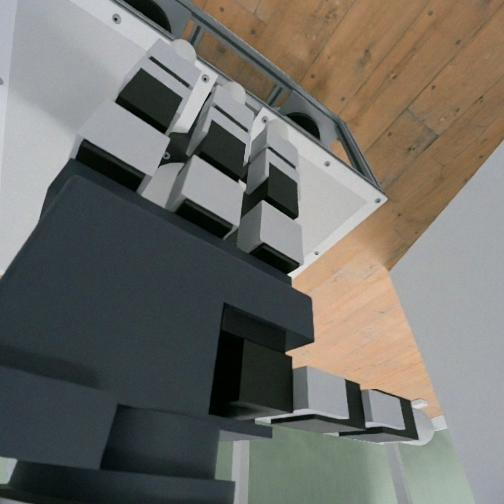

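>>> move:
  base: {"translate_m": 0.5}
  speeds: {"translate_m": 0.25}
  cameras: ["base_camera"]

>>> move:
  base: {"strafe_m": 0.3}
  speeds: {"strafe_m": 0.12}
  cameras: ["all"]

Scene clock: 426.03 s.
move: done
base_odometry: x=-1.015 y=+0.830 heading=+0.799
base_tilt: forward=+0.4 right=+0.0
base_status: done
joint_positions: joint_1_rad=+0.002 joint_2_rad=-0.359 joint_3_rad=+3.129 joint_4_rad=-2.515 joint_5_rad=-0.037 joint_6_rad=-0.854 joint_7_rad=+3.085 hand_index_mcp=+0.755 hand_index_abd=+0.002 hand_index_pip=+0.580 hand_index_dip=+0.698 hand_middle_mcp=+0.755 hand_middle_abd=+0.002 hand_middle_pip=+0.580 hand_middle_dip=+0.698 hand_ring_mcp=+0.755 hand_ring_abd=+0.002 hand_ring_pip=+0.580 hand_ring_dip=+0.698 hand_thumb_cmc=+0.717 hand_thumb_axl=+0.677 hand_thumb_mcp=+0.224 hand_thumb_ipl=+0.168 hand_current_limit=+0.400 hand_speed=-0.600
joint_status: not commanded
hand_state: goal,goal,goal,goal,goal,goal,goal,goal,goal,goal,goal,goal,goal,goal,goal,goal
index_mcp_current_ma: 5
index_abd_current_ma: 8
index_pip_current_ma: 0
index_dip_current_ma: -10
middle_mcp_current_ma: 5
middle_abd_current_ma: 9
middle_pip_current_ma: 0
middle_dip_current_ma: -11
ring_mcp_current_ma: 5
ring_abd_current_ma: 8
ring_pip_current_ma: 0
ring_dip_current_ma: -9
thumb_cmc_current_ma: 12
thumb_axl_current_ma: -4
thumb_mcp_current_ma: -14
thumb_ipl_current_ma: -2
hand_goal_index_mcp: 0.754
hand_goal_index_abd: 0.000
hand_goal_index_pip: 0.580
hand_goal_index_dip: 0.700
hand_goal_middle_mcp: 0.754
hand_goal_middle_abd: 0.000
hand_goal_middle_pip: 0.580
hand_goal_middle_dip: 0.700
hand_goal_ring_mcp: 0.754
hand_goal_ring_abd: 0.000
hand_goal_ring_pip: 0.580
hand_goal_ring_dip: 0.700
hand_goal_thumb_cmc: 0.714
hand_goal_thumb_axl: 0.678
hand_goal_thumb_mcp: 0.226
hand_goal_thumb_ipl: 0.168
motor_effort: joint_1_rad=-1(1) joint_2_rad=-1(3) joint_3_rad=-1(1) joint_4_rad=+13(14) joint_5_rad=+0(1) joint_6_rad=+0(2) joint_7_rad=+0(1)
hand_pose: x=+0.3549 y=-0.0178 z=+0.6134 quat_wxyz=(-0.036, -0.729, -0.681, -0.056) (m; base frame)
hand_target: x=+0.3314 y=-0.0215 z=+0.6013 quat_wxyz=(-0.018, -0.708, -0.706, -0.018) (m; base frame)
hand_status: not commanded
pictures: base_camera
Images, in order (width x height): base_camera 644x364.

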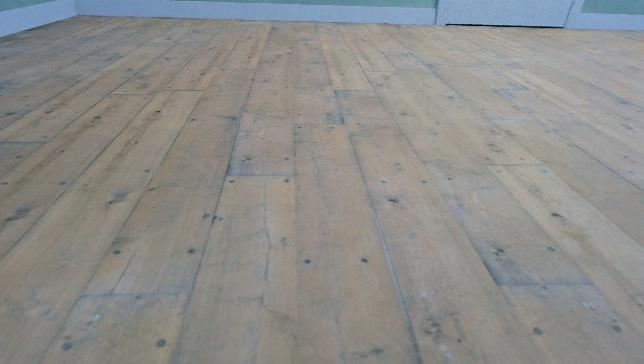

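Scene clock: 429.07 s.
move: done
base_odometry: x=-1.230 y=+1.039 heading=+0.798
base_tilt: forward=+0.4 right=+0.0
base_status: done
joint_positions: joint_1_rad=+0.002 joint_2_rad=-0.359 joint_3_rad=+3.129 joint_4_rad=-2.515 joint_5_rad=-0.037 joint_6_rad=-0.854 joint_7_rad=+3.085 hand_index_mcp=+0.755 hand_index_abd=+0.002 hand_index_pip=+0.580 hand_index_dip=+0.698 hand_middle_mcp=+0.755 hand_middle_abd=+0.002 hand_middle_pip=+0.580 hand_middle_dip=+0.698 hand_ring_mcp=+0.755 hand_ring_abd=+0.002 hand_ring_pip=+0.580 hand_ring_dip=+0.698 hand_thumb_cmc=+0.717 hand_thumb_axl=+0.677 hand_thumb_mcp=+0.224 hand_thumb_ipl=+0.168 hand_current_limit=+0.400 hand_speed=-0.600
joint_status: not commanded
hand_state: goal,goal,goal,goal,goal,goal,goal,goal,goal,goal,goal,goal,goal,goal,goal,goal
index_mcp_current_ma: 5
index_abd_current_ma: 8
index_pip_current_ma: 0
index_dip_current_ma: -10
middle_mcp_current_ma: 5
middle_abd_current_ma: 9
middle_pip_current_ma: 0
middle_dip_current_ma: -11
ring_mcp_current_ma: 5
ring_abd_current_ma: 8
ring_pip_current_ma: 0
ring_dip_current_ma: -9
thumb_cmc_current_ma: 12
thumb_axl_current_ma: -4
thumb_mcp_current_ma: -14
thumb_ipl_current_ma: -2
hand_goal_index_mcp: 0.754
hand_goal_index_abd: 0.000
hand_goal_index_pip: 0.580
hand_goal_index_dip: 0.700
hand_goal_middle_mcp: 0.754
hand_goal_middle_abd: 0.000
hand_goal_middle_pip: 0.580
hand_goal_middle_dip: 0.700
hand_goal_ring_mcp: 0.754
hand_goal_ring_abd: 0.000
hand_goal_ring_pip: 0.580
hand_goal_ring_dip: 0.700
hand_goal_thumb_cmc: 0.714
hand_goal_thumb_axl: 0.678
hand_goal_thumb_mcp: 0.226
hand_goal_thumb_ipl: 0.168
motor_effort: joint_1_rad=-1(1) joint_2_rad=-1(1) joint_3_rad=-1(1) joint_4_rad=+13(13) joint_5_rad=-1(1) joint_6_rad=+0(1) joint_7_rad=+0(0)
hand_pose: x=+0.3549 y=-0.0178 z=+0.6134 quat_wxyz=(-0.036, -0.729, -0.681, -0.056) (m; base frame)
hand_target: x=+0.3314 y=-0.0215 z=+0.6013 quat_wxyz=(-0.018, -0.708, -0.706, -0.018) (m; base frame)
hand_status: not commanded
pictures: base_camera, wrist_camera
Images, in order (width x height): base_camera 644x364, wrist_camera 504x504.

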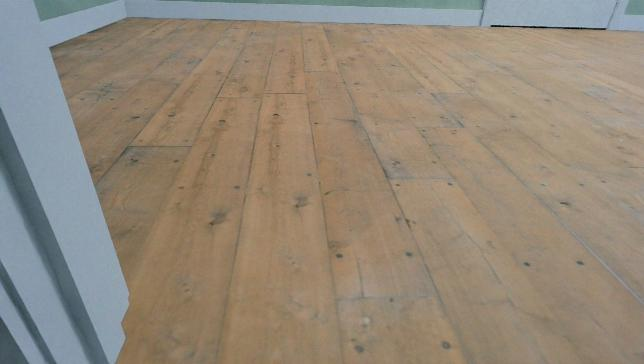

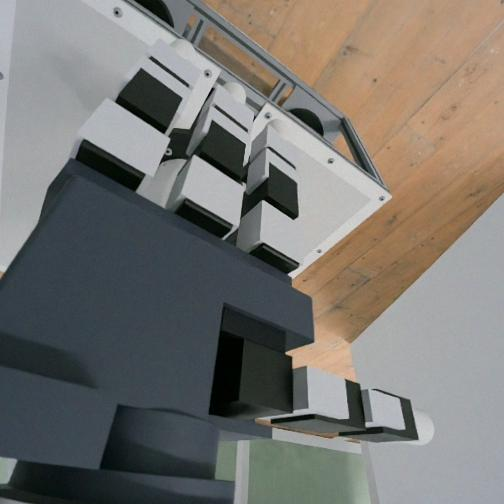

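>>> move:
  base: {"translate_m": -0.6}
  speeds: {"translate_m": 0.3}
  cameras: ["base_camera"]

Scene clock: 434.30 s.
move: done
base_odometry: x=-1.649 y=+0.609 heading=+0.798
base_tilt: forward=+0.4 right=+0.0
base_status: done
joint_positions: joint_1_rad=+0.002 joint_2_rad=-0.360 joint_3_rad=+3.129 joint_4_rad=-2.518 joint_5_rad=-0.037 joint_6_rad=-0.857 joint_7_rad=+3.085 hand_index_mcp=+0.755 hand_index_abd=+0.002 hand_index_pip=+0.580 hand_index_dip=+0.698 hand_middle_mcp=+0.755 hand_middle_abd=+0.002 hand_middle_pip=+0.580 hand_middle_dip=+0.698 hand_ring_mcp=+0.755 hand_ring_abd=+0.002 hand_ring_pip=+0.580 hand_ring_dip=+0.698 hand_thumb_cmc=+0.716 hand_thumb_axl=+0.677 hand_thumb_mcp=+0.224 hand_thumb_ipl=+0.168 hand_current_limit=+0.400 hand_speed=-0.600
joint_status: not commanded
hand_state: goal,goal,goal,goal,goal,goal,goal,goal,goal,goal,goal,goal,goal,goal,goal,goal
index_mcp_current_ma: 5
index_abd_current_ma: 8
index_pip_current_ma: 0
index_dip_current_ma: -10
middle_mcp_current_ma: 5
middle_abd_current_ma: 9
middle_pip_current_ma: 0
middle_dip_current_ma: -11
ring_mcp_current_ma: 5
ring_abd_current_ma: 8
ring_pip_current_ma: 0
ring_dip_current_ma: -9
thumb_cmc_current_ma: 11
thumb_axl_current_ma: -4
thumb_mcp_current_ma: -14
thumb_ipl_current_ma: -2
hand_goal_index_mcp: 0.754
hand_goal_index_abd: 0.000
hand_goal_index_pip: 0.580
hand_goal_index_dip: 0.700
hand_goal_middle_mcp: 0.754
hand_goal_middle_abd: 0.000
hand_goal_middle_pip: 0.580
hand_goal_middle_dip: 0.700
hand_goal_ring_mcp: 0.754
hand_goal_ring_abd: 0.000
hand_goal_ring_pip: 0.580
hand_goal_ring_dip: 0.700
hand_goal_thumb_cmc: 0.714
hand_goal_thumb_axl: 0.678
hand_goal_thumb_mcp: 0.226
hand_goal_thumb_ipl: 0.168
motor_effort: joint_1_rad=+0(1) joint_2_rad=-1(4) joint_3_rad=+0(1) joint_4_rad=+12(14) joint_5_rad=-1(1) joint_6_rad=+0(1) joint_7_rad=+0(1)
hand_pose: x=+0.3532 y=-0.0178 z=+0.6123 quat_wxyz=(-0.034, -0.730, -0.681, -0.055) (m; base frame)
hand_target: x=+0.3314 y=-0.0215 z=+0.6013 quat_wxyz=(-0.018, -0.708, -0.706, -0.018) (m; base frame)
hand_status: not commanded
pictures: base_camera
Images, in order (width x height): base_camera 644x364.

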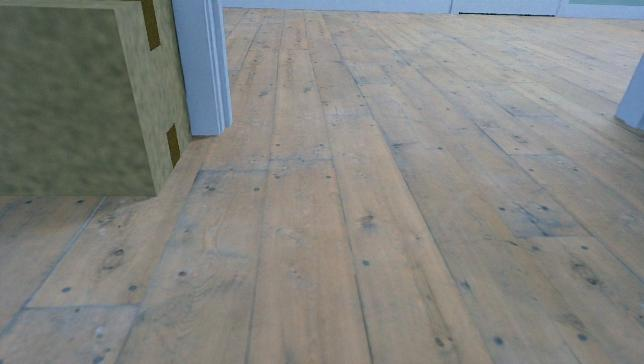

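>>> move:
  base: {"translate_m": -0.45}
  cameras: ["base_camera"]

>>> move:
  base: {"strafe_m": -1.1}
  cameras: ["base_camera"]

Scene clock: 448.50 s.
move: done
base_odometry: x=-1.963 y=+0.287 heading=+0.798
base_tilt: forward=+0.4 right=+0.0
base_status: done
joint_positions: joint_1_rad=+0.002 joint_2_rad=-0.362 joint_3_rad=+3.129 joint_4_rad=-2.522 joint_5_rad=-0.037 joint_6_rad=-0.860 joint_7_rad=+3.085 hand_index_mcp=+0.755 hand_index_abd=+0.002 hand_index_pip=+0.580 hand_index_dip=+0.698 hand_middle_mcp=+0.755 hand_middle_abd=+0.002 hand_middle_pip=+0.580 hand_middle_dip=+0.698 hand_ring_mcp=+0.755 hand_ring_abd=+0.002 hand_ring_pip=+0.580 hand_ring_dip=+0.698 hand_thumb_cmc=+0.716 hand_thumb_axl=+0.677 hand_thumb_mcp=+0.224 hand_thumb_ipl=+0.168 hand_current_limit=+0.400 hand_speed=-0.600
joint_status: not commanded
hand_state: goal,goal,goal,goal,goal,goal,goal,goal,goal,goal,goal,goal,goal,goal,goal,goal
index_mcp_current_ma: 4
index_abd_current_ma: 8
index_pip_current_ma: 0
index_dip_current_ma: -10
middle_mcp_current_ma: 4
middle_abd_current_ma: 9
middle_pip_current_ma: 0
middle_dip_current_ma: -11
ring_mcp_current_ma: 4
ring_abd_current_ma: 8
ring_pip_current_ma: 0
ring_dip_current_ma: -9
thumb_cmc_current_ma: 11
thumb_axl_current_ma: -4
thumb_mcp_current_ma: -14
thumb_ipl_current_ma: -2
hand_goal_index_mcp: 0.754
hand_goal_index_abd: 0.000
hand_goal_index_pip: 0.580
hand_goal_index_dip: 0.700
hand_goal_middle_mcp: 0.754
hand_goal_middle_abd: 0.000
hand_goal_middle_pip: 0.580
hand_goal_middle_dip: 0.700
hand_goal_ring_mcp: 0.754
hand_goal_ring_abd: 0.000
hand_goal_ring_pip: 0.580
hand_goal_ring_dip: 0.700
hand_goal_thumb_cmc: 0.714
hand_goal_thumb_axl: 0.678
hand_goal_thumb_mcp: 0.226
hand_goal_thumb_ipl: 0.168
motor_effort: joint_1_rad=+0(1) joint_2_rad=-1(3) joint_3_rad=+0(1) joint_4_rad=+12(14) joint_5_rad=+0(1) joint_6_rad=+0(1) joint_7_rad=+0(1)
hand_pose: x=+0.3505 y=-0.0178 z=+0.6110 quat_wxyz=(-0.033, -0.730, -0.681, -0.053) (m; base frame)
hand_target: x=+0.3314 y=-0.0215 z=+0.6013 quat_wxyz=(-0.018, -0.708, -0.706, -0.018) (m; base frame)
hand_status: not commanded
pictures: base_camera
Images, in order (width x height): base_camera 644x364.

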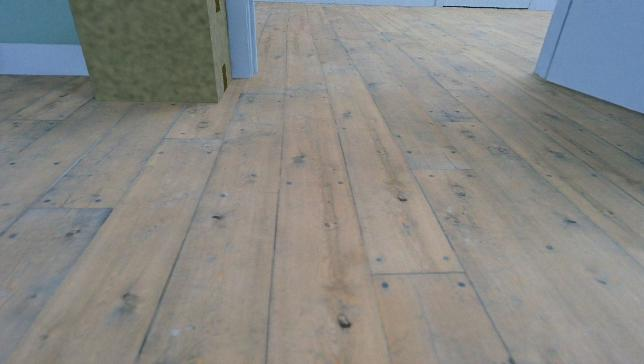

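Scene clock: 451.50 s.
move: done
base_odometry: x=-1.175 y=-0.481 heading=+0.798
base_tilt: forward=+0.4 right=+0.0
base_status: done
joint_positions: joint_1_rad=+0.002 joint_2_rad=-0.362 joint_3_rad=+3.129 joint_4_rad=-2.522 joint_5_rad=-0.036 joint_6_rad=-0.860 joint_7_rad=+3.085 hand_index_mcp=+0.755 hand_index_abd=+0.002 hand_index_pip=+0.580 hand_index_dip=+0.698 hand_middle_mcp=+0.755 hand_middle_abd=+0.002 hand_middle_pip=+0.580 hand_middle_dip=+0.698 hand_ring_mcp=+0.755 hand_ring_abd=+0.002 hand_ring_pip=+0.580 hand_ring_dip=+0.698 hand_thumb_cmc=+0.716 hand_thumb_axl=+0.677 hand_thumb_mcp=+0.224 hand_thumb_ipl=+0.168 hand_current_limit=+0.400 hand_speed=-0.600
joint_status: not commanded
hand_state: goal,goal,goal,goal,goal,goal,goal,goal,goal,goal,goal,goal,goal,goal,goal,goal
index_mcp_current_ma: 4
index_abd_current_ma: 8
index_pip_current_ma: 0
index_dip_current_ma: -10
middle_mcp_current_ma: 4
middle_abd_current_ma: 9
middle_pip_current_ma: 0
middle_dip_current_ma: -11
ring_mcp_current_ma: 4
ring_abd_current_ma: 8
ring_pip_current_ma: 0
ring_dip_current_ma: -9
thumb_cmc_current_ma: 11
thumb_axl_current_ma: -4
thumb_mcp_current_ma: -14
thumb_ipl_current_ma: -2
hand_goal_index_mcp: 0.754
hand_goal_index_abd: 0.000
hand_goal_index_pip: 0.580
hand_goal_index_dip: 0.700
hand_goal_middle_mcp: 0.754
hand_goal_middle_abd: 0.000
hand_goal_middle_pip: 0.580
hand_goal_middle_dip: 0.700
hand_goal_ring_mcp: 0.754
hand_goal_ring_abd: 0.000
hand_goal_ring_pip: 0.580
hand_goal_ring_dip: 0.700
hand_goal_thumb_cmc: 0.714
hand_goal_thumb_axl: 0.678
hand_goal_thumb_mcp: 0.226
hand_goal_thumb_ipl: 0.168
motor_effort: joint_1_rad=-1(1) joint_2_rad=-1(1) joint_3_rad=+0(2) joint_4_rad=+12(13) joint_5_rad=-1(2) joint_6_rad=+0(1) joint_7_rad=+0(0)
hand_pose: x=+0.3505 y=-0.0179 z=+0.6110 quat_wxyz=(-0.033, -0.730, -0.681, -0.053) (m; base frame)
hand_target: x=+0.3314 y=-0.0215 z=+0.6013 quat_wxyz=(-0.018, -0.708, -0.706, -0.018) (m; base frame)
hand_status: not commanded
pictures: base_camera
Images, in order (width x height): base_camera 644x364.

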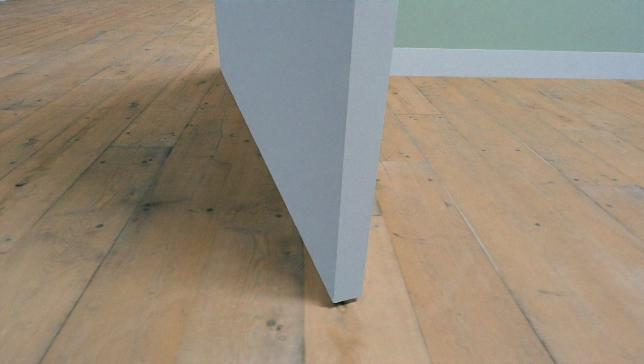

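>>> move:
  base: {"strafe_m": -0.5}
  cameras: ["base_camera"]

>>> move:
  base: {"rotate_rad": 1.885}
  joints: {"joint_1_rad": 0, "joint_2_rad": -1.3, "joint_3_rad": 3.142, "joint_4_rad": -1.7, "joint_5_rad": 0, "joint_6_rad": -0.75, "joint_7_rad": 2.463}
  cameras: ["all"]

Scene clock: 464.33 s.
move: done
base_odometry: x=-0.817 y=-0.830 heading=+0.798
base_tilt: forward=+0.4 right=+0.0
base_status: done
joint_positions: joint_1_rad=+0.002 joint_2_rad=-0.362 joint_3_rad=+3.130 joint_4_rad=-2.522 joint_5_rad=-0.034 joint_6_rad=-0.860 joint_7_rad=+3.085 hand_index_mcp=+0.755 hand_index_abd=+0.002 hand_index_pip=+0.580 hand_index_dip=+0.698 hand_middle_mcp=+0.755 hand_middle_abd=+0.002 hand_middle_pip=+0.580 hand_middle_dip=+0.698 hand_ring_mcp=+0.755 hand_ring_abd=+0.002 hand_ring_pip=+0.580 hand_ring_dip=+0.698 hand_thumb_cmc=+0.716 hand_thumb_axl=+0.677 hand_thumb_mcp=+0.224 hand_thumb_ipl=+0.168 hand_current_limit=+0.400 hand_speed=-0.600
joint_status: not commanded
hand_state: goal,goal,goal,goal,goal,goal,goal,goal,goal,goal,goal,goal,goal,goal,goal,goal
index_mcp_current_ma: 4
index_abd_current_ma: 8
index_pip_current_ma: 0
index_dip_current_ma: -10
middle_mcp_current_ma: 4
middle_abd_current_ma: 9
middle_pip_current_ma: 0
middle_dip_current_ma: -11
ring_mcp_current_ma: 4
ring_abd_current_ma: 8
ring_pip_current_ma: 0
ring_dip_current_ma: -9
thumb_cmc_current_ma: 11
thumb_axl_current_ma: -4
thumb_mcp_current_ma: -14
thumb_ipl_current_ma: -2
hand_goal_index_mcp: 0.754
hand_goal_index_abd: 0.000
hand_goal_index_pip: 0.580
hand_goal_index_dip: 0.700
hand_goal_middle_mcp: 0.754
hand_goal_middle_abd: 0.000
hand_goal_middle_pip: 0.580
hand_goal_middle_dip: 0.700
hand_goal_ring_mcp: 0.754
hand_goal_ring_abd: 0.000
hand_goal_ring_pip: 0.580
hand_goal_ring_dip: 0.700
hand_goal_thumb_cmc: 0.714
hand_goal_thumb_axl: 0.678
hand_goal_thumb_mcp: 0.226
hand_goal_thumb_ipl: 0.168
motor_effort: joint_1_rad=-1(1) joint_2_rad=-1(1) joint_3_rad=-1(2) joint_4_rad=+12(13) joint_5_rad=+0(2) joint_6_rad=+0(1) joint_7_rad=+0(0)
hand_pose: x=+0.3505 y=-0.0182 z=+0.6110 quat_wxyz=(-0.033, -0.729, -0.681, -0.052) (m; base frame)
hand_target: x=+0.3314 y=-0.0215 z=+0.6013 quat_wxyz=(-0.018, -0.708, -0.706, -0.018) (m; base frame)
hand_status: not commanded
pictures: base_camera
Images, in order (width x height): base_camera 644x364.

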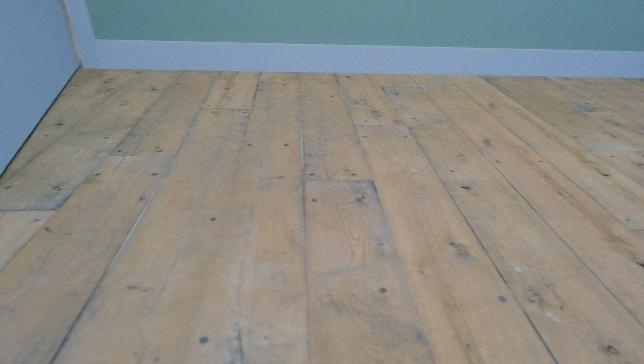

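Scene clock: 466.83 s.
move: done
base_odometry: x=-0.817 y=-0.830 heading=+2.683
base_tilt: forward=+0.4 right=+0.0
base_status: done
joint_positions: joint_1_rad=+0.002 joint_2_rad=-1.286 joint_3_rad=+3.130 joint_4_rad=-1.707 joint_5_rad=-0.034 joint_6_rad=-0.826 joint_7_rad=+2.520 hand_index_mcp=+0.759 hand_index_abd=+0.002 hand_index_pip=+0.580 hand_index_dip=+0.698 hand_middle_mcp=+0.759 hand_middle_abd=+0.002 hand_middle_pip=+0.580 hand_middle_dip=+0.698 hand_ring_mcp=+0.759 hand_ring_abd=+0.002 hand_ring_pip=+0.580 hand_ring_dip=+0.698 hand_thumb_cmc=+0.719 hand_thumb_axl=+0.677 hand_thumb_mcp=+0.225 hand_thumb_ipl=+0.168 hand_current_limit=+0.400 hand_speed=-0.600
joint_status: all done
hand_state: goal,goal,goal,goal,goal,goal,goal,goal,goal,goal,goal,goal,goal,goal,goal,goal
index_mcp_current_ma: 25
index_abd_current_ma: 8
index_pip_current_ma: 0
index_dip_current_ma: -10
middle_mcp_current_ma: 26
middle_abd_current_ma: 9
middle_pip_current_ma: 0
middle_dip_current_ma: -11
ring_mcp_current_ma: 25
ring_abd_current_ma: 8
ring_pip_current_ma: 0
ring_dip_current_ma: -9
thumb_cmc_current_ma: 21
thumb_axl_current_ma: -4
thumb_mcp_current_ma: -4
thumb_ipl_current_ma: -2
hand_goal_index_mcp: 0.754
hand_goal_index_abd: 0.000
hand_goal_index_pip: 0.580
hand_goal_index_dip: 0.700
hand_goal_middle_mcp: 0.754
hand_goal_middle_abd: 0.000
hand_goal_middle_pip: 0.580
hand_goal_middle_dip: 0.700
hand_goal_ring_mcp: 0.754
hand_goal_ring_abd: 0.000
hand_goal_ring_pip: 0.580
hand_goal_ring_dip: 0.700
hand_goal_thumb_cmc: 0.714
hand_goal_thumb_axl: 0.678
hand_goal_thumb_mcp: 0.226
hand_goal_thumb_ipl: 0.168
motor_effort: joint_1_rad=+0(2) joint_2_rad=+20(22) joint_3_rad=+0(2) joint_4_rad=+10(19) joint_5_rad=+0(2) joint_6_rad=+7(8) joint_7_rad=+0(1)
hand_pose: x=+0.1137 y=-0.0538 z=+1.2356 quat_wxyz=(-0.358, -0.515, -0.274, -0.729) (m; base frame)
hand_target: x=+0.0899 y=-0.0699 z=+1.2544 quat_wxyz=(-0.362, -0.491, -0.234, -0.757) (m; base frame)
hand_status: not commanded
pictures: base_camera, wrist_camera
Images, in order (width x height): base_camera 644x364, wrist_camera 504x504.

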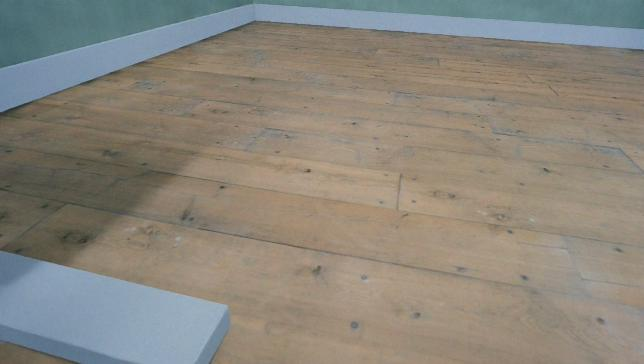

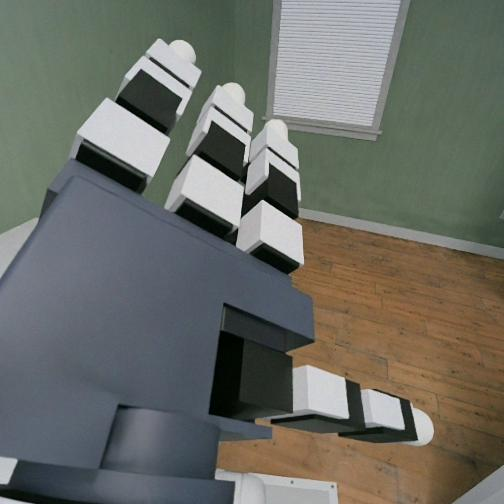

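>>> move:
  base: {"strafe_m": -0.5, "translate_m": -0.05}
  cameras: ["all"]

Scene clock: 472.93 s.
move: done
base_odometry: x=-0.550 y=-0.404 heading=+2.683
base_tilt: forward=+0.4 right=+0.0
base_status: done
joint_positions: joint_1_rad=+0.000 joint_2_rad=-1.286 joint_3_rad=+3.134 joint_4_rad=-1.707 joint_5_rad=-0.034 joint_6_rad=-0.826 joint_7_rad=+2.518 hand_index_mcp=+0.760 hand_index_abd=+0.002 hand_index_pip=+0.580 hand_index_dip=+0.698 hand_middle_mcp=+0.760 hand_middle_abd=+0.002 hand_middle_pip=+0.580 hand_middle_dip=+0.698 hand_ring_mcp=+0.760 hand_ring_abd=+0.002 hand_ring_pip=+0.580 hand_ring_dip=+0.698 hand_thumb_cmc=+0.719 hand_thumb_axl=+0.677 hand_thumb_mcp=+0.225 hand_thumb_ipl=+0.168 hand_current_limit=+0.400 hand_speed=-0.600
joint_status: not commanded
hand_state: goal,goal,goal,goal,goal,goal,goal,goal,goal,goal,goal,goal,goal,goal,goal,goal
index_mcp_current_ma: 27
index_abd_current_ma: 8
index_pip_current_ma: 0
index_dip_current_ma: -10
middle_mcp_current_ma: 28
middle_abd_current_ma: 9
middle_pip_current_ma: 0
middle_dip_current_ma: -11
ring_mcp_current_ma: 27
ring_abd_current_ma: 8
ring_pip_current_ma: 0
ring_dip_current_ma: -9
thumb_cmc_current_ma: 21
thumb_axl_current_ma: -4
thumb_mcp_current_ma: -4
thumb_ipl_current_ma: -2
hand_goal_index_mcp: 0.754
hand_goal_index_abd: 0.000
hand_goal_index_pip: 0.580
hand_goal_index_dip: 0.700
hand_goal_middle_mcp: 0.754
hand_goal_middle_abd: 0.000
hand_goal_middle_pip: 0.580
hand_goal_middle_dip: 0.700
hand_goal_ring_mcp: 0.754
hand_goal_ring_abd: 0.000
hand_goal_ring_pip: 0.580
hand_goal_ring_dip: 0.700
hand_goal_thumb_cmc: 0.714
hand_goal_thumb_axl: 0.678
hand_goal_thumb_mcp: 0.226
hand_goal_thumb_ipl: 0.168
motor_effort: joint_1_rad=-1(3) joint_2_rad=+20(21) joint_3_rad=+0(2) joint_4_rad=+10(11) joint_5_rad=-1(1) joint_6_rad=+7(8) joint_7_rad=+0(0)
hand_pose: x=+0.1137 y=-0.0564 z=+1.2354 quat_wxyz=(-0.357, -0.516, -0.273, -0.729) (m; base frame)
hand_target: x=+0.0899 y=-0.0699 z=+1.2544 quat_wxyz=(-0.362, -0.491, -0.234, -0.757) (m; base frame)
hand_status: not commanded
pictures: base_camera, wrist_camera
Images, in order (width x height): base_camera 644x364, wrist_camera 504x504.

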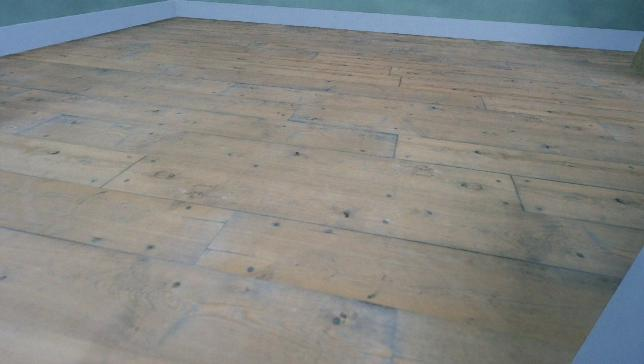

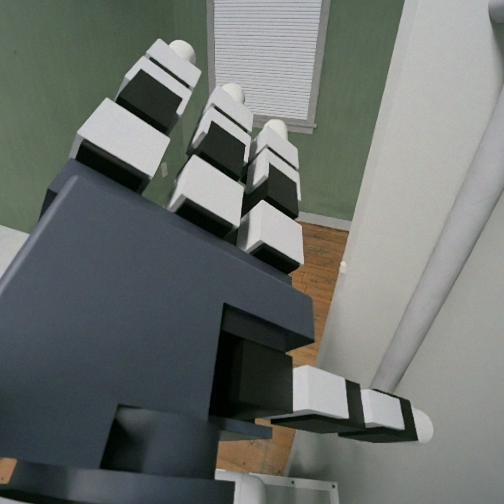

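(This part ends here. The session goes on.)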